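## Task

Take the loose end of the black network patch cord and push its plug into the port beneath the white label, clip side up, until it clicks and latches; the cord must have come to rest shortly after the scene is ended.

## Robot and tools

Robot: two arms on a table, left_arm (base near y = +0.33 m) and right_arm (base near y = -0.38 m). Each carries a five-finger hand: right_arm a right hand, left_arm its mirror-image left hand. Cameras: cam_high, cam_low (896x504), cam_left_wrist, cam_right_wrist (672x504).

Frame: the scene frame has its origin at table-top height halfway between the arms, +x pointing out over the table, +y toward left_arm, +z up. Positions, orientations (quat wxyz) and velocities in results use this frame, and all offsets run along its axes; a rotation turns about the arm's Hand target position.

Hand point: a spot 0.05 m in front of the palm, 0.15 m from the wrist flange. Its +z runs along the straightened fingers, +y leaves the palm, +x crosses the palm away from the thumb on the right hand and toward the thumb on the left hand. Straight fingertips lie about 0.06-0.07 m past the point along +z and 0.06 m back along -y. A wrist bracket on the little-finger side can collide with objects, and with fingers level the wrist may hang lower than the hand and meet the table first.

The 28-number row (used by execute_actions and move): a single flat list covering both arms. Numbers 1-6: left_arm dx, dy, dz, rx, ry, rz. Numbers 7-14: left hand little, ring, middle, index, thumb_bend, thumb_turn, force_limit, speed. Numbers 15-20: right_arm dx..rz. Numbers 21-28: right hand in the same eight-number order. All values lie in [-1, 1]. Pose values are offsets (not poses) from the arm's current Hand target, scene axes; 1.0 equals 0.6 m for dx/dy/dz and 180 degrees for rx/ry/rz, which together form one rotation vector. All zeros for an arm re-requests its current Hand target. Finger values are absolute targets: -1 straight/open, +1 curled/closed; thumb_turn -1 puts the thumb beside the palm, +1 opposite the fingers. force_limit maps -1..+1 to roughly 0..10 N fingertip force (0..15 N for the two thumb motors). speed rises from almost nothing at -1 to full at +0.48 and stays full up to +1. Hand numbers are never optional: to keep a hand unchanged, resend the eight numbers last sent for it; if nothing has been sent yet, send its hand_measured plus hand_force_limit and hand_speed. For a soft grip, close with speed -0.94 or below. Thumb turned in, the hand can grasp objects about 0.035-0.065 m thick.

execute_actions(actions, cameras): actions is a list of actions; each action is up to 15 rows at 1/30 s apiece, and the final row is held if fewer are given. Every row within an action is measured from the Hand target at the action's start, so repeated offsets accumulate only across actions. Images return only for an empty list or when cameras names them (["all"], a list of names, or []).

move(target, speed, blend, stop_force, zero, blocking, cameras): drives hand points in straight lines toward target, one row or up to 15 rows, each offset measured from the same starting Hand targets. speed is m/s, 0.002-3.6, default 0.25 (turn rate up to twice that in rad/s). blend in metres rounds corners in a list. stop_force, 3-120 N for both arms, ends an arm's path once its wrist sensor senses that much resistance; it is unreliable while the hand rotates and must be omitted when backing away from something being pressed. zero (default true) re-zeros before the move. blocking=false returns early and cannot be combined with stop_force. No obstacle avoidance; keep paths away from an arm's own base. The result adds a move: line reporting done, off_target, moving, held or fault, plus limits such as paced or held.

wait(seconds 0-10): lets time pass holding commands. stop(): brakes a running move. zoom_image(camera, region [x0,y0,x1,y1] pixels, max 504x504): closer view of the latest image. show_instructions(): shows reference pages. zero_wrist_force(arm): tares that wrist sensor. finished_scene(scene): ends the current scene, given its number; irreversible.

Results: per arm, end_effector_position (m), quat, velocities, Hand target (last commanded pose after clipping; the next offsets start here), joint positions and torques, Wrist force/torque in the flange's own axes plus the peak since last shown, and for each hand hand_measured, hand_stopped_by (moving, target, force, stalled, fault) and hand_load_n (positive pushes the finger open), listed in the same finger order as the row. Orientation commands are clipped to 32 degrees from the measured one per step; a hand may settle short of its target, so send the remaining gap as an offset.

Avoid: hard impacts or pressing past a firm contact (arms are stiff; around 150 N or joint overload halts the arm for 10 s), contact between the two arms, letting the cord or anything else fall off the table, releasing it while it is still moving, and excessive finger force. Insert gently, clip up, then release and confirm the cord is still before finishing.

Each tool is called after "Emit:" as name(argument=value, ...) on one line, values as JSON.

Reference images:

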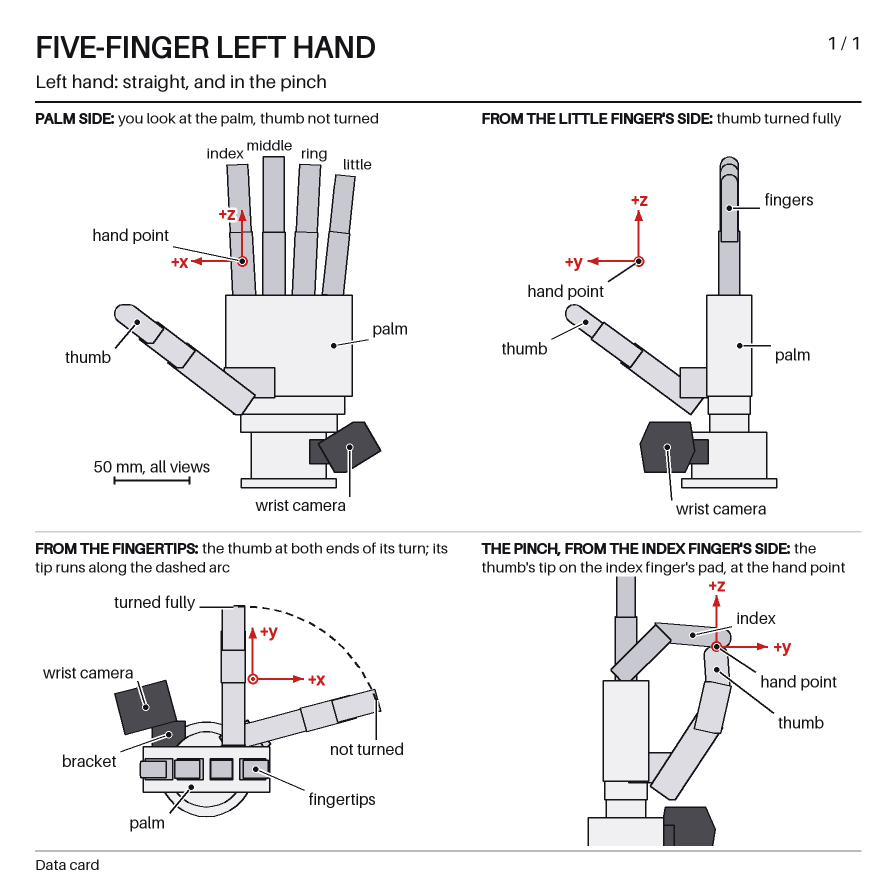

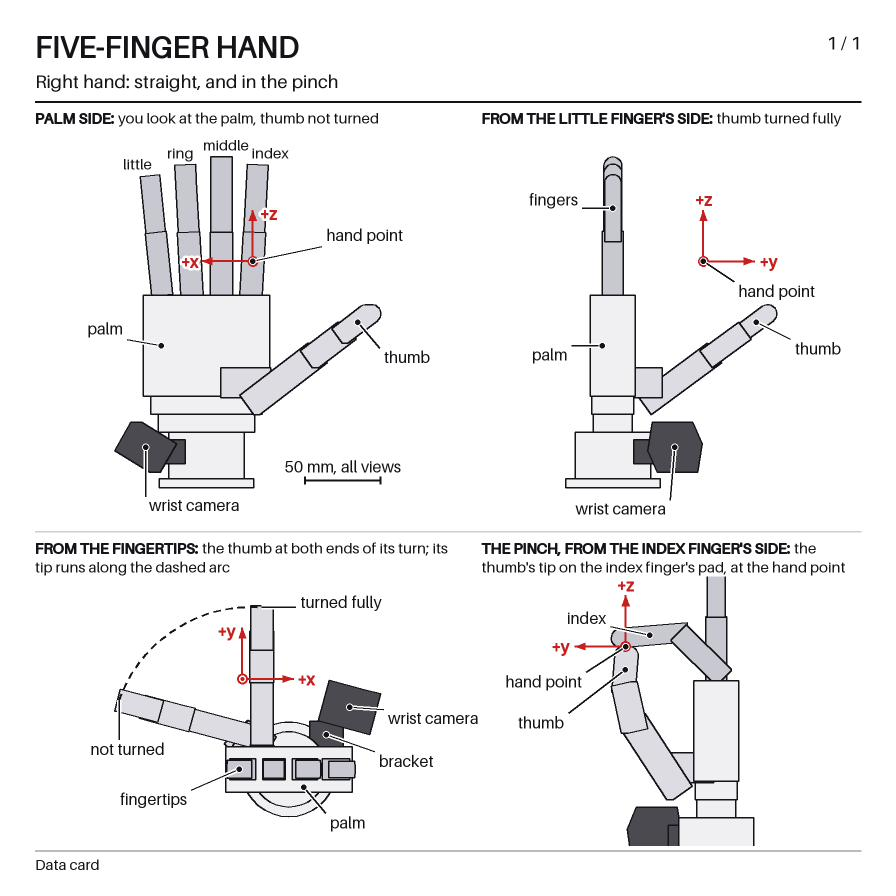

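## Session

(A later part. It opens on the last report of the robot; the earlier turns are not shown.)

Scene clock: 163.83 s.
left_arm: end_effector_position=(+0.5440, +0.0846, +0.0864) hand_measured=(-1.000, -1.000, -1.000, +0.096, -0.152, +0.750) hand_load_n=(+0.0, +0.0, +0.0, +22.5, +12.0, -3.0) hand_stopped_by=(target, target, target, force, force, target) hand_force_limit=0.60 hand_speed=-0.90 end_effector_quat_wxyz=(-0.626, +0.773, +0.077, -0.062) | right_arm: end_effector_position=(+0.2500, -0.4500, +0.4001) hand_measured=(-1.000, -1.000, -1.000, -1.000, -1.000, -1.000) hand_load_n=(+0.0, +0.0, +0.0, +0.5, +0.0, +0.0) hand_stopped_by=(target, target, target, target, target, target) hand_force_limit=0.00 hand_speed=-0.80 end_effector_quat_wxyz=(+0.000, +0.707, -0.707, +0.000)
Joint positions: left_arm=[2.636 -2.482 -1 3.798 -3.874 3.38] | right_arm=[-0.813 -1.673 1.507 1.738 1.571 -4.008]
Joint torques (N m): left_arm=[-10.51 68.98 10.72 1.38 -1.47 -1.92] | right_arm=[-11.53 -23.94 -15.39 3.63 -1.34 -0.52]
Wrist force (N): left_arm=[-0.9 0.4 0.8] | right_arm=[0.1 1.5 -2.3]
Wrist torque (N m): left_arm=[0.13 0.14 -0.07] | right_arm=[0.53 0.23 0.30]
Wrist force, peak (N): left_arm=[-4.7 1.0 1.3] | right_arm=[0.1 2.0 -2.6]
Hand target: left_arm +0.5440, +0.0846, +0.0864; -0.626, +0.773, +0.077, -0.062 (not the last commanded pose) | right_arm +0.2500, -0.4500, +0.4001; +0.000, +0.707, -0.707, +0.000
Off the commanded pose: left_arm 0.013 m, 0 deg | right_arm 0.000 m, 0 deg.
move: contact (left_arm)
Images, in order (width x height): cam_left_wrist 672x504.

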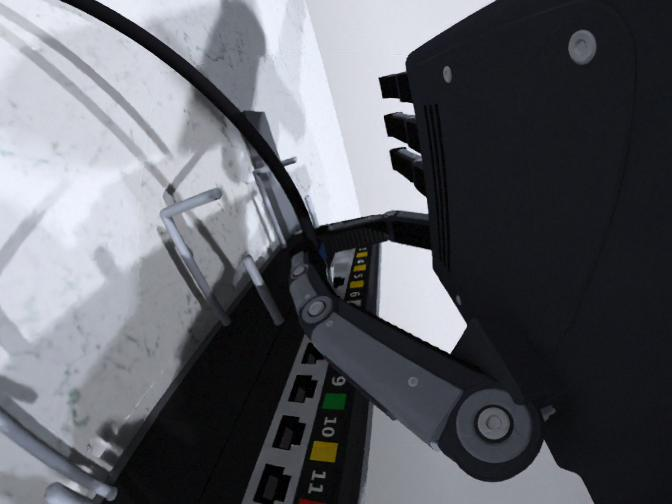

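Emit:
move(target=[-0.0045,0.0029,0.0035,0,0,0,-1,-1,-1,0.75,0.0,0.75,0.6,-0.9,0,0,0,0,0,0,-1,-1,-1,-1,-1,-1,0,-0.8], speed=0.03, cameras=[])

Emit:
move(target=[0.025,0.00294,0,0,0,0,-1,-1,-1,0.75,0.0,0.75,0.6,-0.9,0,0,0,0,0,0,-1,-1,-1,-1,-1,-1,0,-0.8], speed=0.007, stop_force=3, cameras=[])

Emit:
move(target=[-0.0042,0.0009,0,0,0,0,-1,-1,-1,0.75,0.0,0.75,0.6,-0.9,0,0,0,0,0,0,-1,-1,-1,-1,-1,-1,0,-0.8], speed=0.02, cameras=[])

Emit:
move(target=[0.025,0.00294,0,0,0,0,-1,-1,-1,0.75,0.0,0.75,0.6,-0.9,0,0,0,0,0,0,-1,-1,-1,-1,-1,-1,0,-0.8], speed=0.007, stop_force=3, cameras=[])

Emit:
move(target=[-0.0042,0.0009,0,0,0,0,-1,-1,-1,0.75,0.0,0.75,0.6,-0.9,0,0,0,0,0,0,-1,-1,-1,-1,-1,-1,0,-0.8], speed=0.02, cameras=[])

Emit:
move(target=[0.025,0.00294,0,0,0,0,-1,-1,-1,0.75,0.0,0.75,0.6,-0.9,0,0,0,0,0,0,-1,-1,-1,-1,-1,-1,0,-0.8], speed=0.007, stop_force=3, cameras=["cam_left_wrist"])

Emit:
zoom_image(camera="cam_left_wrist", region=[318, 262, 354, 298])

Scene clock: 166.37 s.
left_arm: end_effector_position=(+0.5413, +0.0863, +0.0884) hand_measured=(-1.000, -1.000, -1.000, +0.096, -0.152, +0.750) hand_load_n=(+0.0, +0.0, +0.0, +23.0, +12.0, -2.0) hand_stopped_by=(target, target, target, force, force, target) hand_force_limit=0.60 hand_speed=-0.90 end_effector_quat_wxyz=(-0.626, +0.773, +0.077, -0.062) | right_arm: end_effector_position=(+0.2500, -0.4500, +0.4001) hand_measured=(-1.000, -1.000, -1.000, -1.000, -1.000, -1.000) hand_load_n=(+0.0, -0.5, +0.0, +0.0, +0.0, +0.0) hand_stopped_by=(target, target, target, target, target, target) hand_force_limit=0.00 hand_speed=-0.80 end_effector_quat_wxyz=(+0.000, +0.707, -0.707, +0.000)
Joint positions: left_arm=[2.637 -2.472 -1.013 3.801 -3.874 3.38] | right_arm=[-0.813 -1.673 1.507 1.738 1.571 -4.008]
Joint torques (N m): left_arm=[8.29 67.76 10.36 1.19 2.6 1.61] | right_arm=[-12.94 -25.85 -16.36 3.48 -1.4 -0.54]
Wrist force (N): left_arm=[-0.6 0.4 0.7] | right_arm=[0.3 1.7 -2.3]
Wrist torque (N m): left_arm=[0.17 0.13 -0.08] | right_arm=[0.57 0.19 0.32]
Wrist force, peak (N): left_arm=[-1.1 0.6 0.7] | right_arm=[-0.2 1.8 -2.7]
Hand target: left_arm +0.5413, +0.0863, +0.0885; -0.626, +0.773, +0.077, -0.062 | right_arm +0.2500, -0.4500, +0.4001; +0.000, +0.707, -0.707, +0.000
Off the commanded pose: left_arm 0.000 m, 0 deg | right_arm 0.000 m, 0 deg.
move: done
No camera images: "cameras" was empty.

Scene clock: 168.03 s.
left_arm: end_effector_position=(+0.5437, +0.0866, +0.0885) hand_measured=(-1.000, -1.000, -1.000, +0.096, -0.152, +0.750) hand_load_n=(+0.5, +0.0, +0.0, +23.0, +12.0, -2.5) hand_stopped_by=(target, target, target, force, force, target) hand_force_limit=0.60 hand_speed=-0.90 end_effector_quat_wxyz=(-0.626, +0.773, +0.077, -0.062) | right_arm: end_effector_position=(+0.2500, -0.4500, +0.4001) hand_measured=(-1.000, -1.000, -1.000, -1.000, -1.000, -1.000) hand_load_n=(+0.0, +0.0, +0.0, +0.0, +0.0, +0.0) hand_stopped_by=(target, target, target, target, target, target) hand_force_limit=0.00 hand_speed=-0.80 end_effector_quat_wxyz=(+0.000, +0.707, -0.707, +0.000)
Joint positions: left_arm=[2.639 -2.476 -1.006 3.798 -3.872 3.381] | right_arm=[-0.813 -1.673 1.507 1.738 1.571 -4.008]
Joint torques (N m): left_arm=[-8.44 67.79 9.46 1.28 -1.64 -1.96] | right_arm=[-11.28 -24.54 -16.93 3.51 -1.09 -0.3]
Wrist force (N): left_arm=[-0.8 0.6 0.7] | right_arm=[0.2 2.0 -2.2]
Wrist torque (N m): left_arm=[0.16 0.13 -0.08] | right_arm=[0.61 0.22 0.32]
Wrist force, peak (N): left_arm=[-4.6 1.1 1.5] | right_arm=[0.2 1.9 -2.6]
Hand target: left_arm +0.5437, +0.0866, +0.0885; -0.626, +0.773, +0.077, -0.062 (not the last commanded pose) | right_arm +0.2500, -0.4500, +0.4001; +0.000, +0.707, -0.707, +0.000
Off the commanded pose: left_arm 0.013 m, 0 deg | right_arm 0.000 m, 0 deg.
move: contact (left_arm)
No camera images: "cameras" was empty.

Scene clock: 168.80 s.
left_arm: end_effector_position=(+0.5412, +0.0871, +0.0885) hand_measured=(-1.000, -1.000, -1.000, +0.096, -0.152, +0.750) hand_load_n=(+0.0, +0.0, +0.0, +23.0, +11.5, -2.0) hand_stopped_by=(target, target, target, force, force, target) hand_force_limit=0.60 hand_speed=-0.90 end_effector_quat_wxyz=(-0.626, +0.773, +0.077, -0.062) | right_arm: end_effector_position=(+0.2500, -0.4500, +0.4001) hand_measured=(-1.000, -1.000, -1.000, -1.000, -1.000, -1.000) hand_load_n=(+0.0, +0.0, +0.0, +0.0, -0.5, +0.0) hand_stopped_by=(target, target, target, target, target, target) hand_force_limit=0.00 hand_speed=-0.80 end_effector_quat_wxyz=(+0.000, +0.707, -0.707, +0.000)
Joint positions: left_arm=[2.638 -2.47 -1.017 3.803 -3.873 3.38] | right_arm=[-0.813 -1.673 1.507 1.738 1.571 -4.008]
Joint torques (N m): left_arm=[-11.48 68.44 10.2 1.11 -1.44 -2.12] | right_arm=[-12.12 -24.78 -15.07 3.46 -1.24 -0.42]
Wrist force (N): left_arm=[-0.5 0.4 0.9] | right_arm=[0.1 1.8 -2.4]
Wrist torque (N m): left_arm=[0.14 0.12 0.03] | right_arm=[0.59 0.23 0.31]
Wrist force, peak (N): left_arm=[-0.9 0.5 0.6] | right_arm=[-0.1 2.1 -2.4]
Hand target: left_arm +0.5412, +0.0872, +0.0885; -0.626, +0.773, +0.077, -0.062 | right_arm +0.2500, -0.4500, +0.4001; +0.000, +0.707, -0.707, +0.000
Off the commanded pose: left_arm 0.000 m, 0 deg | right_arm 0.000 m, 0 deg.
move: done
No camera images: "cameras" was empty.

Scene clock: 170.47 s.
left_arm: end_effector_position=(+0.5436, +0.0874, +0.0885) hand_measured=(-1.000, -1.000, -1.000, +0.096, -0.152, +0.750) hand_load_n=(+0.0, -0.5, +0.0, +23.0, +11.5, -2.5) hand_stopped_by=(target, target, target, force, force, target) hand_force_limit=0.60 hand_speed=-0.90 end_effector_quat_wxyz=(-0.626, +0.773, +0.077, -0.062) | right_arm: end_effector_position=(+0.2500, -0.4500, +0.4001) hand_measured=(-1.000, -1.000, -1.000, -1.000, -1.000, -1.000) hand_load_n=(+0.0, +0.0, +0.0, +0.0, +0.0, +0.0) hand_stopped_by=(target, target, target, target, target, target) hand_force_limit=0.00 hand_speed=-0.80 end_effector_quat_wxyz=(+0.000, +0.707, -0.707, +0.000)
Joint positions: left_arm=[2.639 -2.474 -1.009 3.8 -3.871 3.381] | right_arm=[-0.813 -1.673 1.507 1.738 1.571 -4.008]
Joint torques (N m): left_arm=[-10.09 69.05 9.96 1.2 -1.68 -1.9] | right_arm=[-11.43 -25.27 -16.46 3.26 -1.16 -0.39]
Wrist force (N): left_arm=[-0.7 0.3 0.6] | right_arm=[0.4 1.6 -2.5]
Wrist torque (N m): left_arm=[0.16 0.13 -0.07] | right_arm=[0.56 0.19 0.31]
Wrist force, peak (N): left_arm=[-4.2 0.7 1.4] | right_arm=[0.1 2.1 -2.5]
Hand target: left_arm +0.5436, +0.0874, +0.0885; -0.626, +0.773, +0.077, -0.062 (not the last commanded pose) | right_arm +0.2500, -0.4500, +0.4001; +0.000, +0.707, -0.707, +0.000
Off the commanded pose: left_arm 0.013 m, 0 deg | right_arm 0.000 m, 0 deg.
move: contact (left_arm)
No camera images: "cameras" was empty.

Scene clock: 171.23 s.
left_arm: end_effector_position=(+0.5411, +0.0880, +0.0885) hand_measured=(-1.000, -1.000, -1.000, +0.096, -0.152, +0.750) hand_load_n=(+0.0, +0.0, +0.0, +22.5, +12.0, -2.5) hand_stopped_by=(target, target, target, force, force, target) hand_force_limit=0.60 hand_speed=-0.90 end_effector_quat_wxyz=(-0.626, +0.773, +0.077, -0.062) | right_arm: end_effector_position=(+0.2500, -0.4500, +0.4001) hand_measured=(-1.000, -1.000, -1.000, -1.000, -1.000, -1.000) hand_load_n=(+0.0, +0.0, +0.0, +0.0, +0.0, +0.0) hand_stopped_by=(target, target, target, target, target, target) hand_force_limit=0.00 hand_speed=-0.80 end_effector_quat_wxyz=(+0.000, +0.707, -0.707, +0.000)
Joint positions: left_arm=[2.638 -2.469 -1.02 3.805 -3.872 3.381] | right_arm=[-0.813 -1.673 1.507 1.738 1.571 -4.008]
Joint torques (N m): left_arm=[-10.72 67.84 11.57 0.77 -1.57 -1.97] | right_arm=[-11.9 -25.42 -15.41 3.4 -1.12 -0.5]
Wrist force (N): left_arm=[-0.5 0.2 0.8] | right_arm=[0.0 1.7 -2.4]
Wrist torque (N m): left_arm=[0.15 0.13 0.03] | right_arm=[0.58 0.24 0.30]
Wrist force, peak (N): left_arm=[-0.6 0.4 1.0] | right_arm=[0.0 2.2 -2.6]
Hand target: left_arm +0.5410, +0.0880, +0.0885; -0.626, +0.773, +0.077, -0.062 | right_arm +0.2500, -0.4500, +0.4001; +0.000, +0.707, -0.707, +0.000
Off the commanded pose: left_arm 0.000 m, 0 deg | right_arm 0.000 m, 0 deg.
move: done
No camera images: "cameras" was empty.

Scene clock: 172.90 s.
left_arm: end_effector_position=(+0.5434, +0.0882, +0.0885) hand_measured=(-1.000, -1.000, -1.000, +0.096, -0.152, +0.750) hand_load_n=(+0.0, +0.0, +0.0, +22.5, +12.0, -2.5) hand_stopped_by=(target, target, target, force, force, target) hand_force_limit=0.60 hand_speed=-0.90 end_effector_quat_wxyz=(-0.626, +0.773, +0.077, -0.062) | right_arm: end_effector_position=(+0.2500, -0.4500, +0.4001) hand_measured=(-1.000, -1.000, -1.000, -1.000, -1.000, -1.000) hand_load_n=(+0.5, +0.0, +0.0, +0.0, +0.0, +0.0) hand_stopped_by=(target, target, target, target, target, target) hand_force_limit=0.00 hand_speed=-0.80 end_effector_quat_wxyz=(+0.000, +0.707, -0.707, +0.000)
Joint positions: left_arm=[2.64 -2.473 -1.012 3.802 -3.87 3.382] | right_arm=[-0.813 -1.673 1.507 1.738 1.571 -4.008]
Joint torques (N m): left_arm=[-11.17 69.71 10.54 1.12 -1.35 -1.95] | right_arm=[-12.38 -24.33 -16.32 3.35 -1.25 -0.62]
Wrist force (N): left_arm=[-0.7 0.6 0.8] | right_arm=[0.0 2.0 -2.1]
Wrist torque (N m): left_arm=[0.16 0.12 -0.07] | right_arm=[0.60 0.24 0.31]
Wrist force, peak (N): left_arm=[-4.4 0.9 1.5] | right_arm=[0.1 1.9 -2.7]
Hand target: left_arm +0.5434, +0.0882, +0.0885; -0.626, +0.773, +0.077, -0.062 (not the last commanded pose) | right_arm +0.2500, -0.4500, +0.4001; +0.000, +0.707, -0.707, +0.000
Off the commanded pose: left_arm 0.013 m, 0 deg | right_arm 0.000 m, 0 deg.
move: contact (left_arm)
Images, in order (width x height): cam_left_wrist 672x504.

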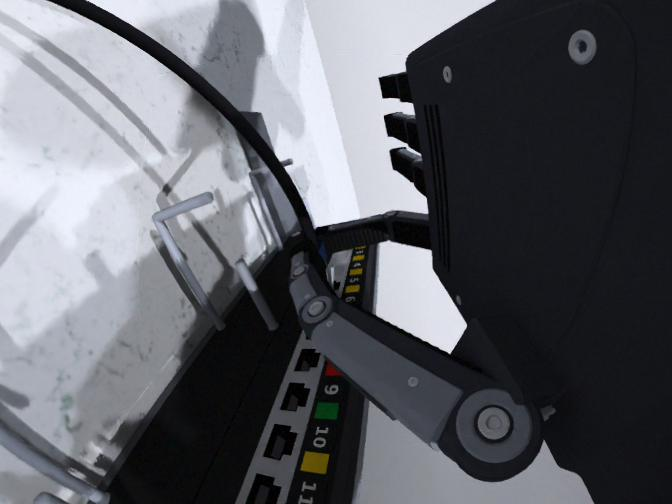

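Scaled by 14.000 from the camera's 672x504 image, which has a finer 960x720 frame.

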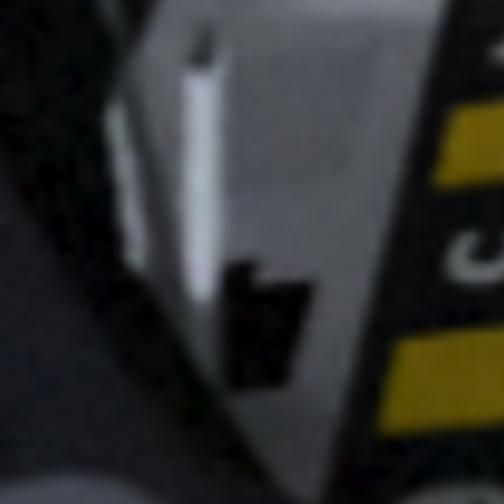

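Emit:
zoom_image(camera="cam_left_wrist", region=[225, 330, 345, 504])

Emit:
zoom_image(camera="cam_left_wrist", region=[262, 380, 342, 460])

Scaled by 2.897 from the camera's 672x504 image, which has a finer 960x720 frame.

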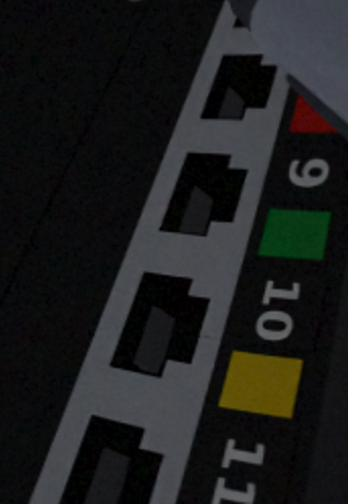

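Scaled by 6.300 from the camera's 672x504 image, which has a finer 960x720 frame.

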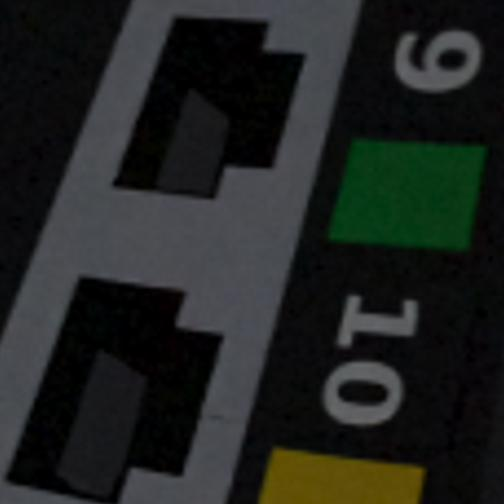

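Emit:
move(target=[-0.0028,-0.0195,0,0,0,0,-1,-1,-1,0.75,0.0,0.75,0.6,-0.9,0,0,0,0,0,0,-1,-1,-1,-1,-1,-1,0,-0.8], speed=0.04, cameras=[])

Emit:
move(target=[0,0.0017,0,0,0,0,-1,-1,-1,0.75,0.0,0.75,0.6,-0.9,0,0,0,0,0,0,-1,-1,-1,-1,-1,-1,0,-0.8], speed=0.04, cameras=[])

Emit:
move(target=[0.025,0.00294,0,0,0,0,-1,-1,-1,0.75,0.0,0.75,0.6,-0.9,0,0,0,0,0,0,-1,-1,-1,-1,-1,-1,0,-0.8], speed=0.007, stop_force=3, cameras=["cam_left_wrist"])

Emit:
zoom_image(camera="cam_left_wrist", region=[318, 262, 354, 298])

Scene clock: 177.20 s.
left_arm: end_effector_position=(+0.5418, +0.0766, +0.0885) hand_measured=(-1.000, -1.000, -1.000, +0.096, -0.152, +0.750) hand_load_n=(+0.0, +0.0, +0.0, +23.0, +12.0, -2.0) hand_stopped_by=(target, target, target, force, force, target) hand_force_limit=0.60 hand_speed=-0.90 end_effector_quat_wxyz=(-0.626, +0.773, +0.077, -0.062) | right_arm: end_effector_position=(+0.2500, -0.4500, +0.4001) hand_measured=(-1.000, -1.000, -1.000, -1.000, -1.000, -1.000) hand_load_n=(+0.0, +0.0, +0.0, +0.0, +0.0, +0.0) hand_stopped_by=(target, target, target, target, target, target) hand_force_limit=0.00 hand_speed=-0.80 end_effector_quat_wxyz=(+0.000, +0.707, -0.707, +0.000)
Joint positions: left_arm=[2.626 -2.49 -0.978 3.781 -3.884 3.375] | right_arm=[-0.813 -1.673 1.507 1.738 1.571 -4.008]
Joint torques (N m): left_arm=[-9.87 48.87 25.03 -1.8 -1.62 -1.87] | right_arm=[-11.98 -25.21 -17.11 3.37 -1.26 -0.31]
Wrist force (N): left_arm=[-0.6 0.4 0.9] | right_arm=[0.2 1.8 -2.2]
Wrist torque (N m): left_arm=[0.14 0.13 0.10] | right_arm=[0.59 0.22 0.31]
Wrist force, peak (N): left_arm=[-1.2 0.0 1.0] | right_arm=[0.2 1.9 -2.6]
Hand target: left_arm +0.5418, +0.0765, +0.0885; -0.626, +0.773, +0.077, -0.062 | right_arm +0.2500, -0.4500, +0.4001; +0.000, +0.707, -0.707, +0.000
Off the commanded pose: left_arm 0.000 m, 0 deg | right_arm 0.000 m, 0 deg.
move: done
No camera images: "cameras" was empty.

Scene clock: 177.90 s.
left_arm: end_effector_position=(+0.5418, +0.0775, +0.0885) hand_measured=(-1.000, -1.000, -1.000, +0.096, -0.152, +0.750) hand_load_n=(+0.0, +0.0, +0.0, +23.0, +12.0, -2.0) hand_stopped_by=(target, target, target, force, force, target) hand_force_limit=0.60 hand_speed=-0.90 end_effector_quat_wxyz=(-0.626, +0.773, +0.077, -0.062) | right_arm: end_effector_position=(+0.2500, -0.4500, +0.4001) hand_measured=(-1.000, -1.000, -1.000, -1.000, -1.000, -1.000) hand_load_n=(+0.0, +0.0, +0.0, +0.0, +0.0, +0.0) hand_stopped_by=(target, target, target, target, target, target) hand_force_limit=0.00 hand_speed=-0.80 end_effector_quat_wxyz=(+0.000, +0.707, -0.707, +0.000)
Joint positions: left_arm=[2.627 -2.489 -0.981 3.783 -3.883 3.375] | right_arm=[-0.813 -1.673 1.507 1.738 1.571 -4.008]
Joint torques (N m): left_arm=[8.86 69.75 10.39 1.06 2.5 2] | right_arm=[-12.86 -23.76 -16.34 3.31 -1.26 -0.38]
Wrist force (N): left_arm=[-0.4 0.5 0.6] | right_arm=[0.2 1.9 -2.4]
Wrist torque (N m): left_arm=[0.17 0.09 0.11] | right_arm=[0.60 0.22 0.32]
Wrist force, peak (N): left_arm=[-0.6 0.2 1.1] | right_arm=[0.3 1.8 -2.6]
Hand target: left_arm +0.5418, +0.0776, +0.0885; -0.626, +0.773, +0.077, -0.062 | right_arm +0.2500, -0.4500, +0.4001; +0.000, +0.707, -0.707, +0.000
Off the commanded pose: left_arm 0.000 m, 0 deg | right_arm 0.000 m, 0 deg.
move: done
No camera images: "cameras" was empty.

Scene clock: 179.43 s.
left_arm: end_effector_position=(+0.5435, +0.0778, +0.0885) hand_measured=(-1.000, -1.000, -1.000, +0.096, -0.152, +0.750) hand_load_n=(+0.0, +0.0, +0.0, +23.0, +11.5, -2.5) hand_stopped_by=(target, target, target, force, force, target) hand_force_limit=0.60 hand_speed=-0.90 end_effector_quat_wxyz=(-0.626, +0.773, +0.077, -0.062) | right_arm: end_effector_position=(+0.2500, -0.4500, +0.4001) hand_measured=(-1.000, -1.000, -1.000, -1.000, -1.000, -1.000) hand_load_n=(+0.0, +0.0, +0.0, +0.0, +0.0, +0.0) hand_stopped_by=(target, target, target, target, target, target) hand_force_limit=0.00 hand_speed=-0.80 end_effector_quat_wxyz=(+0.000, +0.707, -0.707, +0.000)
Joint positions: left_arm=[2.628 -2.492 -0.975 3.78 -3.882 3.376] | right_arm=[-0.813 -1.673 1.507 1.738 1.571 -4.008]
Joint torques (N m): left_arm=[-11.21 69.67 10.78 0.89 -1.81 -2.02] | right_arm=[-12.46 -25.08 -16.22 3.48 -1.18 -0.38]
Wrist force (N): left_arm=[-0.7 0.3 0.8] | right_arm=[0.4 1.7 -2.4]
Wrist torque (N m): left_arm=[0.13 0.13 -0.07] | right_arm=[0.57 0.20 0.32]
Wrist force, peak (N): left_arm=[-3.9 0.9 1.9] | right_arm=[-0.3 1.9 -2.7]
Hand target: left_arm +0.5435, +0.0778, +0.0885; -0.626, +0.773, +0.077, -0.062 (not the last commanded pose) | right_arm +0.2500, -0.4500, +0.4001; +0.000, +0.707, -0.707, +0.000
Off the commanded pose: left_arm 0.013 m, 0 deg | right_arm 0.000 m, 0 deg.
move: contact (left_arm)
Images, in order (width x height): cam_left_wrist 672x504.

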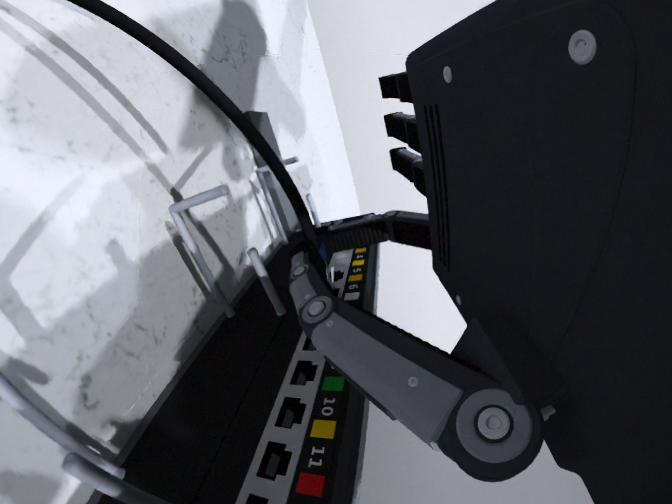

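Scaled by 14.000 from the camera's 672x504 image, which has a finer 960x720 frame.

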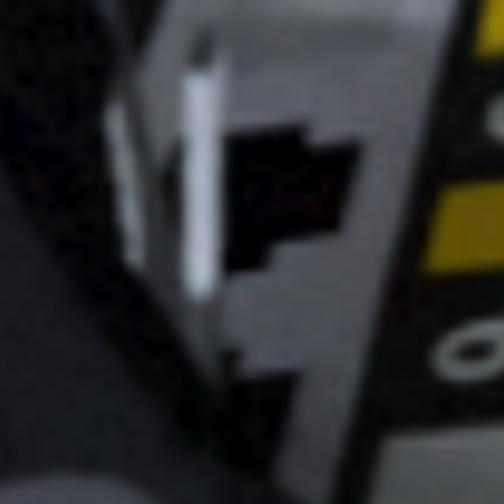

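Emit:
zoom_image(camera="cam_left_wrist", region=[326, 280, 346, 300])

Emit:
zoom_image(camera="cam_left_wrist", region=[305, 255, 375, 325])

Scaled by 25.200 from the camera's 672x504 image, which has a finer 960x720 frame.

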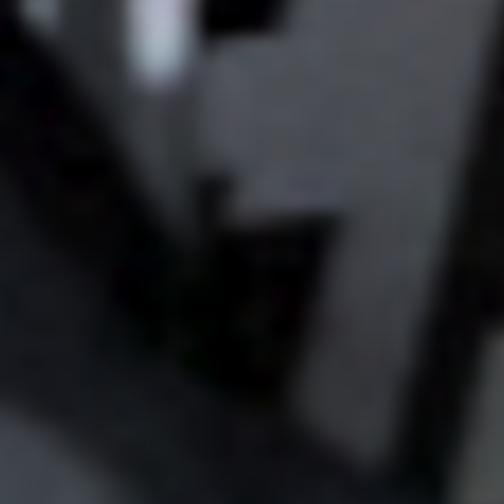

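Scaled by 7.200 from the camera's 672x504 image, which has a finer 960x720 frame.

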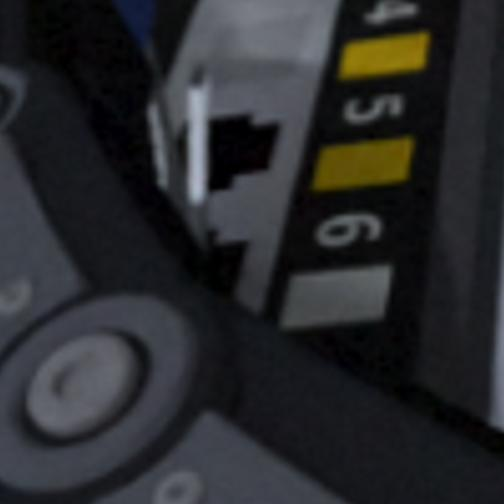

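Emit:
move(target=[[0.001,0.0001,0,0,0,0,-1,-1,-1,0.75,0.0,0.75,0.6,-0.9,0,0,0,0,0,0,-1,-1,-1,-1,-1,-1,0,-0.8],[-0.0002,0.0101,0,0,0,0,-1,-1,-1,0.75,0.0,0.75,0.6,-0.9,0,0,0,0,0,0,-1,-1,-1,-1,-1,-1,0,-0.8]], speed=0.008, stop_force=4, cameras=["cam_left_wrist"])

Scene clock: 181.73 s.
left_arm: end_effector_position=(+0.5434, +0.0838, +0.0885) hand_measured=(-1.000, -1.000, -1.000, +0.096, -0.152, +0.750) hand_load_n=(+0.0, +0.0, +0.0, +23.0, +11.5, -2.0) hand_stopped_by=(target, target, target, force, force, target) hand_force_limit=0.60 hand_speed=-0.90 end_effector_quat_wxyz=(-0.626, +0.773, +0.077, -0.062) | right_arm: end_effector_position=(+0.2500, -0.4500, +0.4001) hand_measured=(-1.000, -1.000, -1.000, -1.000, -1.000, -1.000) hand_load_n=(+0.0, +0.0, +0.0, +0.0, +0.0, +0.0) hand_stopped_by=(target, target, target, target, target, target) hand_force_limit=0.00 hand_speed=-0.80 end_effector_quat_wxyz=(+0.000, +0.707, -0.707, +0.000)
Joint positions: left_arm=[2.635 -2.48 -0.997 3.793 -3.875 3.379] | right_arm=[-0.813 -1.673 1.507 1.738 1.571 -4.008]
Joint torques (N m): left_arm=[9.13 68.8 10.82 1.35 2.65 1.83] | right_arm=[-13.13 -24.91 -16.18 3.48 -1.22 -0.43]
Wrist force (N): left_arm=[-0.6 0.3 0.8] | right_arm=[-0.1 1.6 -2.5]
Wrist torque (N m): left_arm=[0.15 0.13 -0.08] | right_arm=[0.56 0.26 0.30]
Wrist force, peak (N): left_arm=[-2.7 0.2 1.2] | right_arm=[0.2 1.9 -2.7]
Hand target: left_arm +0.5434, +0.0838, +0.0885; -0.626, +0.773, +0.077, -0.062 | right_arm +0.2500, -0.4500, +0.4001; +0.000, +0.707, -0.707, +0.000
Off the commanded pose: left_arm 0.000 m, 0 deg | right_arm 0.000 m, 0 deg.
move: done
Images, in order (width x height): cam_left_wrist 672x504.

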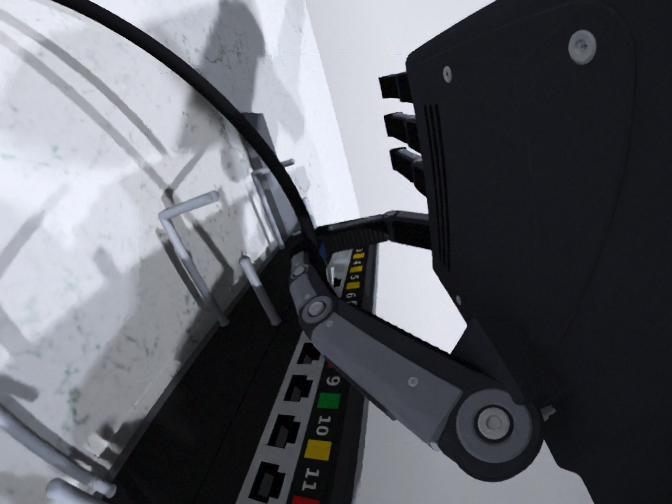

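Emit:
move(target=[[-0.0035,-0.0104,0,0,0,0,-1,-1,-1,0.75,0.0,0.75,0.6,-0.9,0,0,0,0,0,0,-1,-1,-1,-1,-1,-1,0,-0.8],[-0.0035,-0.0102,0,0,0,0,-1,-1,-1,0.75,0.0,0.75,0.6,-0.9,0,0,0,0,0,0,-1,-1,-1,-1,-1,-1,0,-0.8]], speed=0.04, cameras=[])

Emit:
move(target=[0.025,0.00294,0,0,0,0,-1,-1,-1,0.75,0.0,0.75,0.6,-0.9,0,0,0,0,0,0,-1,-1,-1,-1,-1,-1,0,-0.8], speed=0.007, stop_force=3, cameras=[])

Emit:
move(target=[[0.001,0.0001,0,0,0,0,-1,-1,-1,0.75,0.0,0.75,0.6,-0.9,0,0,0,0,0,0,-1,-1,-1,-1,-1,-1,0,-0.8],[0.0007,0.0101,0,0,0,0,-1,-1,-1,0.75,0.0,0.75,0.6,-0.9,0,0,0,0,0,0,-1,-1,-1,-1,-1,-1,0,-0.8]], speed=0.008, stop_force=4, cameras=["cam_left_wrist"])

Scene clock: 182.90 s.
left_arm: end_effector_position=(+0.5413, +0.0777, +0.0885) hand_measured=(-1.000, -1.000, -1.000, +0.096, -0.152, +0.750) hand_load_n=(+0.0, +0.0, +0.0, +22.5, +11.5, -2.5) hand_stopped_by=(target, target, target, force, force, target) hand_force_limit=0.60 hand_speed=-0.90 end_effector_quat_wxyz=(-0.626, +0.773, +0.077, -0.062) | right_arm: end_effector_position=(+0.2500, -0.4500, +0.4001) hand_measured=(-1.000, -1.000, -1.000, -1.000, -1.000, -1.000) hand_load_n=(+0.0, +0.0, +0.0, +0.0, +0.0, +0.0) hand_stopped_by=(target, target, target, target, target, target) hand_force_limit=0.00 hand_speed=-0.80 end_effector_quat_wxyz=(+0.000, +0.707, -0.707, +0.000)
Joint positions: left_arm=[2.627 -2.487 -0.984 3.784 -3.883 3.375] | right_arm=[-0.813 -1.673 1.507 1.738 1.571 -4.008]
Joint torques (N m): left_arm=[-11.69 49.07 27.06 -1.9 -1.62 -1.92] | right_arm=[-12.37 -25.5 -16.51 3.22 -1.29 -0.19]
Wrist force (N): left_arm=[-0.6 0.3 0.8] | right_arm=[0.2 1.8 -2.4]
Wrist torque (N m): left_arm=[0.16 0.13 0.06] | right_arm=[0.59 0.22 0.32]
Wrist force, peak (N): left_arm=[-0.7 0.5 0.9] | right_arm=[0.1 2.2 -2.2]
Hand target: left_arm +0.5413, +0.0777, +0.0885; -0.626, +0.773, +0.077, -0.062 | right_arm +0.2500, -0.4500, +0.4001; +0.000, +0.707, -0.707, +0.000
Off the commanded pose: left_arm 0.000 m, 0 deg | right_arm 0.000 m, 0 deg.
move: done
No camera images: "cameras" was empty.

Scene clock: 184.50 s.
left_arm: end_effector_position=(+0.5435, +0.0779, +0.0885) hand_measured=(-1.000, -1.000, -1.000, +0.096, -0.152, +0.750) hand_load_n=(+0.0, +0.0, +0.0, +23.0, +12.0, -2.5) hand_stopped_by=(target, target, target, force, force, target) hand_force_limit=0.60 hand_speed=-0.90 end_effector_quat_wxyz=(-0.626, +0.773, +0.077, -0.062) | right_arm: end_effector_position=(+0.2500, -0.4500, +0.4001) hand_measured=(-1.000, -1.000, -1.000, -1.000, -1.000, -1.000) hand_load_n=(+0.5, +0.0, +0.0, +0.0, +0.0, +0.0) hand_stopped_by=(target, target, target, target, target, target) hand_force_limit=0.00 hand_speed=-0.80 end_effector_quat_wxyz=(+0.000, +0.707, -0.707, +0.000)
Joint positions: left_arm=[2.628 -2.491 -0.976 3.781 -3.882 3.376] | right_arm=[-0.813 -1.673 1.507 1.738 1.571 -4.008]
Joint torques (N m): left_arm=[-9.23 69.72 10.08 1.24 -1.6 -1.97] | right_arm=[-13.35 -24.45 -17.28 3.22 -1.01 -0.09]
Wrist force (N): left_arm=[-0.8 0.4 0.7] | right_arm=[0.3 2.0 -2.2]
Wrist torque (N m): left_arm=[0.16 0.14 -0.08] | right_arm=[0.60 0.21 0.33]
Wrist force, peak (N): left_arm=[-4.2 0.6 1.9] | right_arm=[0.1 2.0 -2.5]
Hand target: left_arm +0.5435, +0.0779, +0.0885; -0.626, +0.773, +0.077, -0.062 (not the last commanded pose) | right_arm +0.2500, -0.4500, +0.4001; +0.000, +0.707, -0.707, +0.000
Off the commanded pose: left_arm 0.013 m, 0 deg | right_arm 0.000 m, 0 deg.
move: contact (left_arm)
No camera images: "cameras" was empty.

Scene clock: 186.23 s.
left_arm: end_effector_position=(+0.5439, +0.0840, +0.0885) hand_measured=(-1.000, -1.000, -1.000, +0.096, -0.152, +0.750) hand_load_n=(+0.0, +0.0, +0.0, +23.0, +11.5, -2.5) hand_stopped_by=(target, target, target, force, force, target) hand_force_limit=0.60 hand_speed=-0.90 end_effector_quat_wxyz=(-0.626, +0.773, +0.077, -0.062) | right_arm: end_effector_position=(+0.2500, -0.4500, +0.4001) hand_measured=(-1.000, -1.000, -1.000, -1.000, -1.000, -1.000) hand_load_n=(+0.0, +0.0, +0.0, +0.0, +0.0, +0.0) hand_stopped_by=(target, target, target, target, target, target) hand_force_limit=0.00 hand_speed=-0.80 end_effector_quat_wxyz=(+0.000, +0.707, -0.707, +0.000)
Joint positions: left_arm=[2.636 -2.481 -0.996 3.793 -3.875 3.38] | right_arm=[-0.813 -1.673 1.507 1.738 1.571 -4.008]
Joint torques (N m): left_arm=[8.69 68.5 9.37 1.09 2.87 1.94] | right_arm=[-11.47 -25.13 -16.69 3.23 -1.23 -0.39]
Wrist force (N): left_arm=[-0.7 0.1 0.7] | right_arm=[0.1 1.8 -2.2]
Wrist torque (N m): left_arm=[0.12 0.15 -0.08] | right_arm=[0.58 0.24 0.31]
Wrist force, peak (N): left_arm=[-3.3 0.7 1.2] | right_arm=[0.2 1.9 -2.6]
Hand target: left_arm +0.5439, +0.0840, +0.0885; -0.626, +0.773, +0.077, -0.062 | right_arm +0.2500, -0.4500, +0.4001; +0.000, +0.707, -0.707, +0.000
Off the commanded pose: left_arm 0.000 m, 0 deg | right_arm 0.000 m, 0 deg.
move: done
Images, in order (width x height): cam_left_wrist 672x504.

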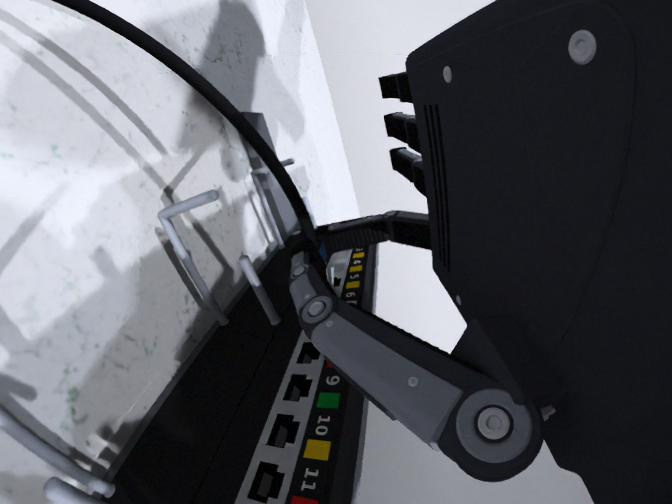

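Emit:
move(target=[[0.0015,0.0001,0,0,0,0,-1,-1,-1,0.75,0.0,0.75,0.6,-0.9,0,0,0,0,0,0,-1,-1,-1,-1,-1,-1,0,-0.8],[0.0015,-0.0125,0,0,0,0,-1,-1,-1,0.75,0.0,0.75,0.6,-0.9,0,0,0,0,0,0,-1,-1,-1,-1,-1,-1,0,-0.8]], speed=0.008, stop_force=4, cameras=["cam_left_wrist"])

Scene clock: 187.87 s.
left_arm: end_effector_position=(+0.5447, +0.0838, +0.0886) hand_measured=(-1.000, -1.000, -1.000, +0.096, -0.152, +0.750) hand_load_n=(+0.0, +0.0, +0.0, +23.5, +11.5, -2.5) hand_stopped_by=(target, target, target, force, force, target) hand_force_limit=0.60 hand_speed=-0.90 end_effector_quat_wxyz=(-0.626, +0.773, +0.077, -0.062) | right_arm: end_effector_position=(+0.2500, -0.4500, +0.4001) hand_measured=(-1.000, -1.000, -1.000, -1.000, -1.000, -1.000) hand_load_n=(+0.0, +0.0, +0.0, +0.0, +0.0, +0.0) hand_stopped_by=(target, target, target, target, target, target) hand_force_limit=0.00 hand_speed=-0.80 end_effector_quat_wxyz=(+0.000, +0.707, -0.707, +0.000)
Joint positions: left_arm=[2.636 -2.483 -0.992 3.791 -3.874 3.38] | right_arm=[-0.813 -1.673 1.507 1.738 1.571 -4.008]
Joint torques (N m): left_arm=[8.26 69.13 12.52 1.94 3.81 -1.1] | right_arm=[-12.73 -24.68 -16.47 3.35 -1.23 -0.31]
Wrist force (N): left_arm=[-4.2 -0.4 1.3] | right_arm=[0.2 1.9 -2.5]
Wrist torque (N m): left_arm=[0.15 0.13 -0.10] | right_arm=[0.61 0.22 0.32]
Wrist force, peak (N): left_arm=[-6.7 0.1 2.0] | right_arm=[0.3 2.0 -2.5]
Hand target: left_arm +0.5447, +0.0838, +0.0886; -0.626, +0.773, +0.077, -0.062 (not the last commanded pose) | right_arm +0.2500, -0.4500, +0.4001; +0.000, +0.707, -0.707, +0.000
Off the commanded pose: left_arm 0.007 m, 0 deg | right_arm 0.000 m, 0 deg.
move: contact (left_arm); path passed 0 of 2 targets
Images, in order (width x height): cam_left_wrist 672x504.

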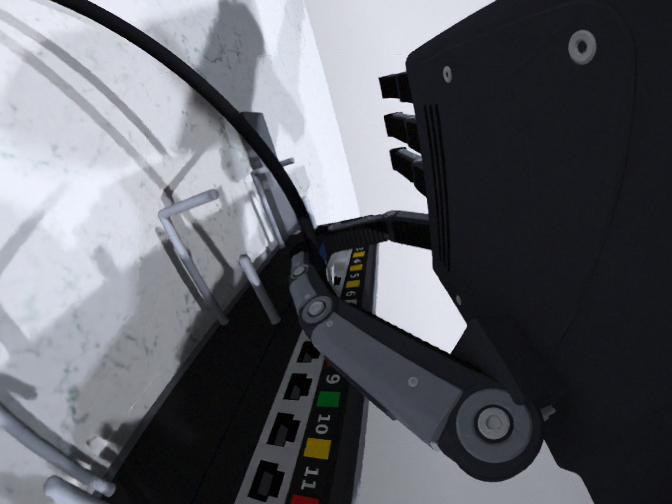

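Emit:
move(target=[0.0005,-0.0125,0,0,0,0,-1,-1,-1,0.75,0.0,0.75,0.6,-0.9,0,0,0,0,0,0,-1,-1,-1,-1,-1,-1,0,-0.8], speed=0.008, stop_force=4, cameras=["cam_left_wrist"])

Emit:
zoom_image(camera="cam_left_wrist", region=[318, 262, 354, 298])

Scene clock: 189.87 s.
left_arm: end_effector_position=(+0.5450, +0.0763, +0.0886) hand_measured=(-1.000, -1.000, -1.000, +0.096, -0.152, +0.750) hand_load_n=(+0.0, +0.0, -0.5, +25.0, +12.5, +3.0) hand_stopped_by=(target, target, target, force, force, target) hand_force_limit=0.60 hand_speed=-0.90 end_effector_quat_wxyz=(-0.626, +0.773, +0.077, -0.062) | right_arm: end_effector_position=(+0.2500, -0.4500, +0.4001) hand_measured=(-1.000, -1.000, -1.000, -1.000, -1.000, -1.000) hand_load_n=(+0.0, +0.0, +0.0, +0.0, +0.0, +0.0) hand_stopped_by=(target, target, target, target, target, target) hand_force_limit=0.00 hand_speed=-0.80 end_effector_quat_wxyz=(+0.000, +0.707, -0.707, +0.000)
Joint positions: left_arm=[2.627 -2.497 -0.965 3.775 -3.883 3.376] | right_arm=[-0.813 -1.673 1.507 1.738 1.571 -4.008]
Joint torques (N m): left_arm=[-12.43 50.32 28.25 -1.13 -1.57 -2.1] | right_arm=[-11.29 -24.72 -16.92 3.31 -1.35 -0.23]
Wrist force (N): left_arm=[-1.5 -1.0 4.1] | right_arm=[0.1 2.0 -2.4]
Wrist torque (N m): left_arm=[0.19 0.07 0.07] | right_arm=[0.61 0.23 0.31]
Wrist force, peak (N): left_arm=[-6.7 0.1 2.4] | right_arm=[0.1 1.7 -2.7]
Hand target: left_arm +0.5450, +0.0763, +0.0886; -0.626, +0.773, +0.077, -0.062 | right_arm +0.2500, -0.4500, +0.4001; +0.000, +0.707, -0.707, +0.000
Off the commanded pose: left_arm 0.000 m, 0 deg | right_arm 0.000 m, 0 deg.
move: done
Images, in order (width x height): cam_left_wrist 672x504.

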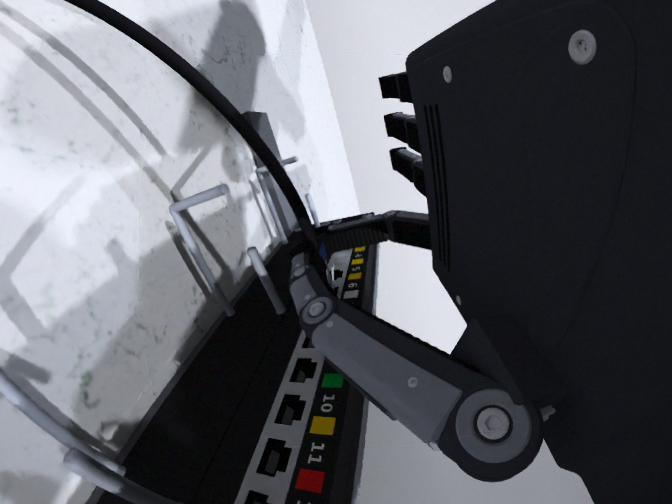

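Scaled by 14.000 from the camera's 672x504 image, which has a finer 960x720 frame.

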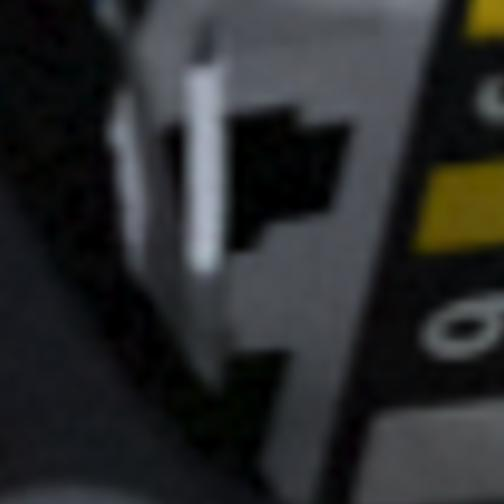

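Emit:
move(target=[0,0.0011,0.0005,0,0,0,-1,-1,-1,0.75,0.0,0.75,0.6,-0.9,0,0,0,0,0,0,-1,-1,-1,-1,-1,-1,0,-0.8], speed=0.008, cameras=[])

Emit:
move(target=[0.025,0.00294,0,0,0,0,-1,-1,-1,0.75,0.0,0.75,0.6,-0.9,0,0,0,0,0,0,-1,-1,-1,-1,-1,-1,0,-0.8], speed=0.007, stop_force=4, cameras=["cam_left_wrist"])

Emit:
zoom_image(camera="cam_left_wrist", region=[318, 262, 354, 298])

Scene clock: 190.80 s.
left_arm: end_effector_position=(+0.5450, +0.0769, +0.0889) hand_measured=(-1.000, -1.000, -1.000, +0.096, -0.152, +0.750) hand_load_n=(+0.0, -0.5, +0.0, +24.0, +12.5, +1.0) hand_stopped_by=(target, target, target, force, force, target) hand_force_limit=0.60 hand_speed=-0.90 end_effector_quat_wxyz=(-0.626, +0.773, +0.077, -0.062) | right_arm: end_effector_position=(+0.2500, -0.4500, +0.4001) hand_measured=(-1.000, -1.000, -1.000, -1.000, -1.000, -1.000) hand_load_n=(+0.0, +0.0, +0.0, +0.0, +0.0, +0.0) hand_stopped_by=(target, target, target, target, target, target) hand_force_limit=0.00 hand_speed=-0.80 end_effector_quat_wxyz=(+0.000, +0.707, -0.707, +0.000)
Joint positions: left_arm=[2.628 -2.496 -0.967 3.776 -3.882 3.376] | right_arm=[-0.813 -1.673 1.507 1.738 1.571 -4.008]
Joint torques (N m): left_arm=[7.71 69.26 9.64 1.2 2.57 1.99] | right_arm=[-11.95 -25.93 -16.01 3.18 -1.23 -0.26]
Wrist force (N): left_arm=[-0.1 -0.3 2.2] | right_arm=[0.0 1.4 -2.3]
Wrist torque (N m): left_arm=[0.18 0.08 0.09] | right_arm=[0.52 0.24 0.30]
Wrist force, peak (N): left_arm=[-1.8 0.2 4.7] | right_arm=[0.3 2.0 -2.6]
Hand target: left_arm +0.5450, +0.0770, +0.0889; -0.626, +0.773, +0.077, -0.062 | right_arm +0.2500, -0.4500, +0.4001; +0.000, +0.707, -0.707, +0.000
Off the commanded pose: left_arm 0.000 m, 0 deg | right_arm 0.000 m, 0 deg.
move: done
No camera images: "cameras" was empty.

Scene clock: 192.20 s.
left_arm: end_effector_position=(+0.5457, +0.0771, +0.0890) hand_measured=(-1.000, -1.000, -1.000, +0.096, -0.152, +0.750) hand_load_n=(+0.0, +0.0, +0.0, +24.0, +11.5, -1.0) hand_stopped_by=(target, target, target, force, force, target) hand_force_limit=0.60 hand_speed=-0.90 end_effector_quat_wxyz=(-0.626, +0.773, +0.077, -0.062) | right_arm: end_effector_position=(+0.2500, -0.4500, +0.4001) hand_measured=(-1.000, -1.000, -1.000, -1.000, -1.000, -1.000) hand_load_n=(+0.0, +0.0, +0.0, +0.0, +0.0, +0.0) hand_stopped_by=(target, target, target, target, target, target) hand_force_limit=0.00 hand_speed=-0.80 end_effector_quat_wxyz=(+0.000, +0.707, -0.707, +0.000)
Joint positions: left_arm=[2.629 -2.497 -0.964 3.775 -3.881 3.376] | right_arm=[-0.813 -1.673 1.507 1.738 1.571 -4.008]
Joint torques (N m): left_arm=[-11.8 69.22 11.94 2.43 -0.89 -2.22] | right_arm=[-12.11 -24.96 -17.86 3.12 -1.16 -0.09]
Wrist force (N): left_arm=[-4.4 0.3 3.6] | right_arm=[0.1 2.1 -2.1]
Wrist torque (N m): left_arm=[0.16 0.09 -0.03] | right_arm=[0.61 0.22 0.32]
Wrist force, peak (N): left_arm=[-6.6 0.2 4.2] | right_arm=[-0.1 2.0 -2.5]
Hand target: left_arm +0.5457, +0.0771, +0.0890; -0.626, +0.773, +0.077, -0.062 (not the last commanded pose) | right_arm +0.2500, -0.4500, +0.4001; +0.000, +0.707, -0.707, +0.000
Off the commanded pose: left_arm 0.014 m, 0 deg | right_arm 0.000 m, 0 deg.
move: contact (left_arm)
Images, in order (width x height): cam_left_wrist 672x504.

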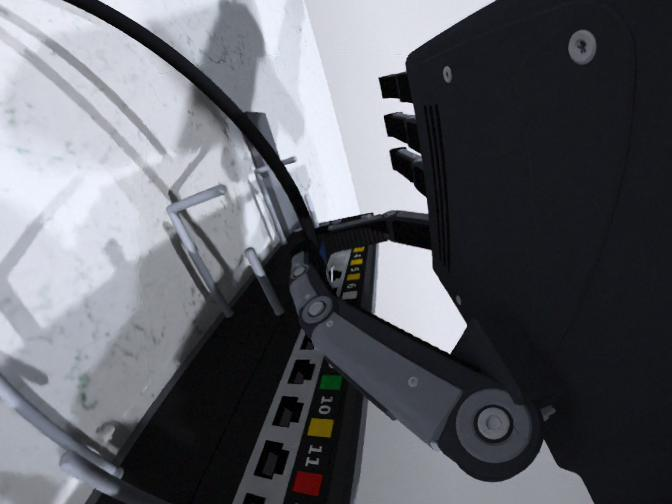

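Scaled by 14.000 from the camera's 672x504 image, which has a finer 960x720 frame.

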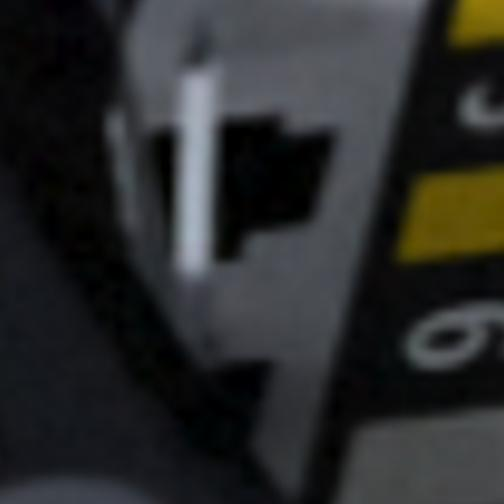

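Emit:
move(target=[-0.0005,0.0016,0,0,0,0,-1,-1,-1,0.75,0.0,0.75,0.6,-0.9,0,0,0,0,0,0,-1,-1,-1,-1,-1,-1,0,-0.8], speed=0.008, cameras=[])

Emit:
move(target=[0.025,0.00294,0,0,0,0,-1,-1,-1,0.75,0.0,0.75,0.6,-0.9,0,0,0,0,0,0,-1,-1,-1,-1,-1,-1,0,-0.8], speed=0.007, stop_force=4, cameras=["cam_left_wrist"])

Emit:
zoom_image(camera="cam_left_wrist", region=[318, 262, 354, 298])

Scene clock: 193.07 s.
left_arm: end_effector_position=(+0.5454, +0.0780, +0.0890) hand_measured=(-1.000, -1.000, -1.000, +0.096, -0.152, +0.750) hand_load_n=(-0.5, +0.0, +0.0, +22.5, +12.0, -2.0) hand_stopped_by=(target, target, target, force, force, target) hand_force_limit=0.60 hand_speed=-0.90 end_effector_quat_wxyz=(-0.626, +0.773, +0.077, -0.062) | right_arm: end_effector_position=(+0.2500, -0.4500, +0.4001) hand_measured=(-1.000, -1.000, -1.000, -1.000, -1.000, -1.000) hand_load_n=(+0.0, +0.0, +0.0, +0.0, +0.0, +0.0) hand_stopped_by=(target, target, target, target, target, target) hand_force_limit=0.00 hand_speed=-0.80 end_effector_quat_wxyz=(+0.000, +0.707, -0.707, +0.000)
Joint positions: left_arm=[2.63 -2.495 -0.969 3.777 -3.881 3.377] | right_arm=[-0.813 -1.673 1.507 1.738 1.571 -4.008]
Joint torques (N m): left_arm=[7.86 71.33 10.23 1.36 2.55 1.91] | right_arm=[-12.16 -25.57 -17.32 3.31 -1.34 -0.16]
Wrist force (N): left_arm=[-0.5 0.6 0.8] | right_arm=[0.1 1.8 -2.3]
Wrist torque (N m): left_arm=[0.14 0.12 -0.02] | right_arm=[0.58 0.23 0.31]
Wrist force, peak (N): left_arm=[-4.4 0.6 3.8] | right_arm=[0.5 2.1 -2.3]
Hand target: left_arm +0.5454, +0.0780, +0.0890; -0.626, +0.773, +0.077, -0.062 | right_arm +0.2500, -0.4500, +0.4001; +0.000, +0.707, -0.707, +0.000
Off the commanded pose: left_arm 0.000 m, 0 deg | right_arm 0.000 m, 0 deg.
move: done
No camera images: "cameras" was empty.

Scene clock: 194.43 s.
left_arm: end_effector_position=(+0.5459, +0.0781, +0.0891) hand_measured=(-1.000, -1.000, -1.000, +0.096, -0.152, +0.750) hand_load_n=(+0.0, +0.0, +0.0, +23.5, +11.0, -4.0) hand_stopped_by=(target, target, target, force, force, target) hand_force_limit=0.60 hand_speed=-0.90 end_effector_quat_wxyz=(-0.626, +0.773, +0.077, -0.062) | right_arm: end_effector_position=(+0.2500, -0.4500, +0.4001) hand_measured=(-1.000, -1.000, -1.000, -1.000, -1.000, -1.000) hand_load_n=(+0.0, +0.0, +0.0, +0.0, +0.0, +0.0) hand_stopped_by=(target, target, target, target, target, target) hand_force_limit=0.00 hand_speed=-0.80 end_effector_quat_wxyz=(+0.000, +0.707, -0.707, +0.000)
Joint positions: left_arm=[2.63 -2.495 -0.967 3.777 -3.88 3.377] | right_arm=[-0.813 -1.673 1.507 1.738 1.571 -4.008]
Joint torques (N m): left_arm=[-11.47 70.83 11.11 2.55 -0.78 -2.1] | right_arm=[-10.93 -24.41 -17.89 3.32 -1.22 -0.36]
Wrist force (N): left_arm=[-5.2 -1.0 2.3] | right_arm=[0.2 1.6 -2.4]
Wrist torque (N m): left_arm=[0.15 0.14 -0.06] | right_arm=[0.56 0.21 0.31]
Wrist force, peak (N): left_arm=[-7.7 0.3 3.5] | right_arm=[0.2 2.1 -2.5]
Hand target: left_arm +0.5459, +0.0781, +0.0891; -0.626, +0.773, +0.077, -0.062 (not the last commanded pose) | right_arm +0.2500, -0.4500, +0.4001; +0.000, +0.707, -0.707, +0.000
Off the commanded pose: left_arm 0.015 m, 0 deg | right_arm 0.000 m, 0 deg.
move: contact (left_arm)
Images, in order (width x height): cam_left_wrist 672x504.

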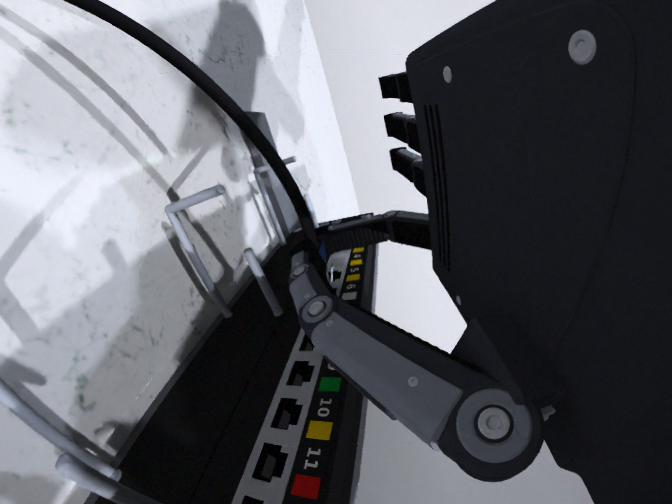

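Scaled by 14.000 from the camera's 672x504 image, which has a finer 960x720 frame.

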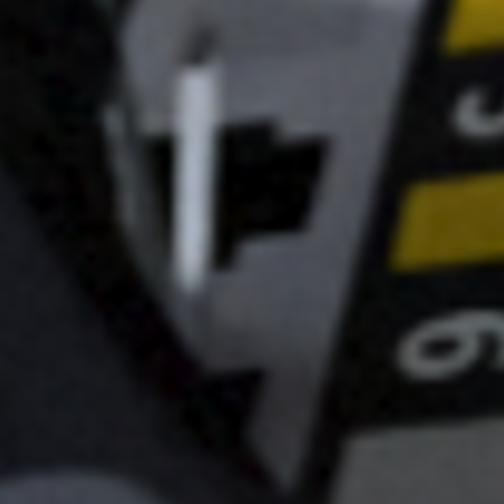

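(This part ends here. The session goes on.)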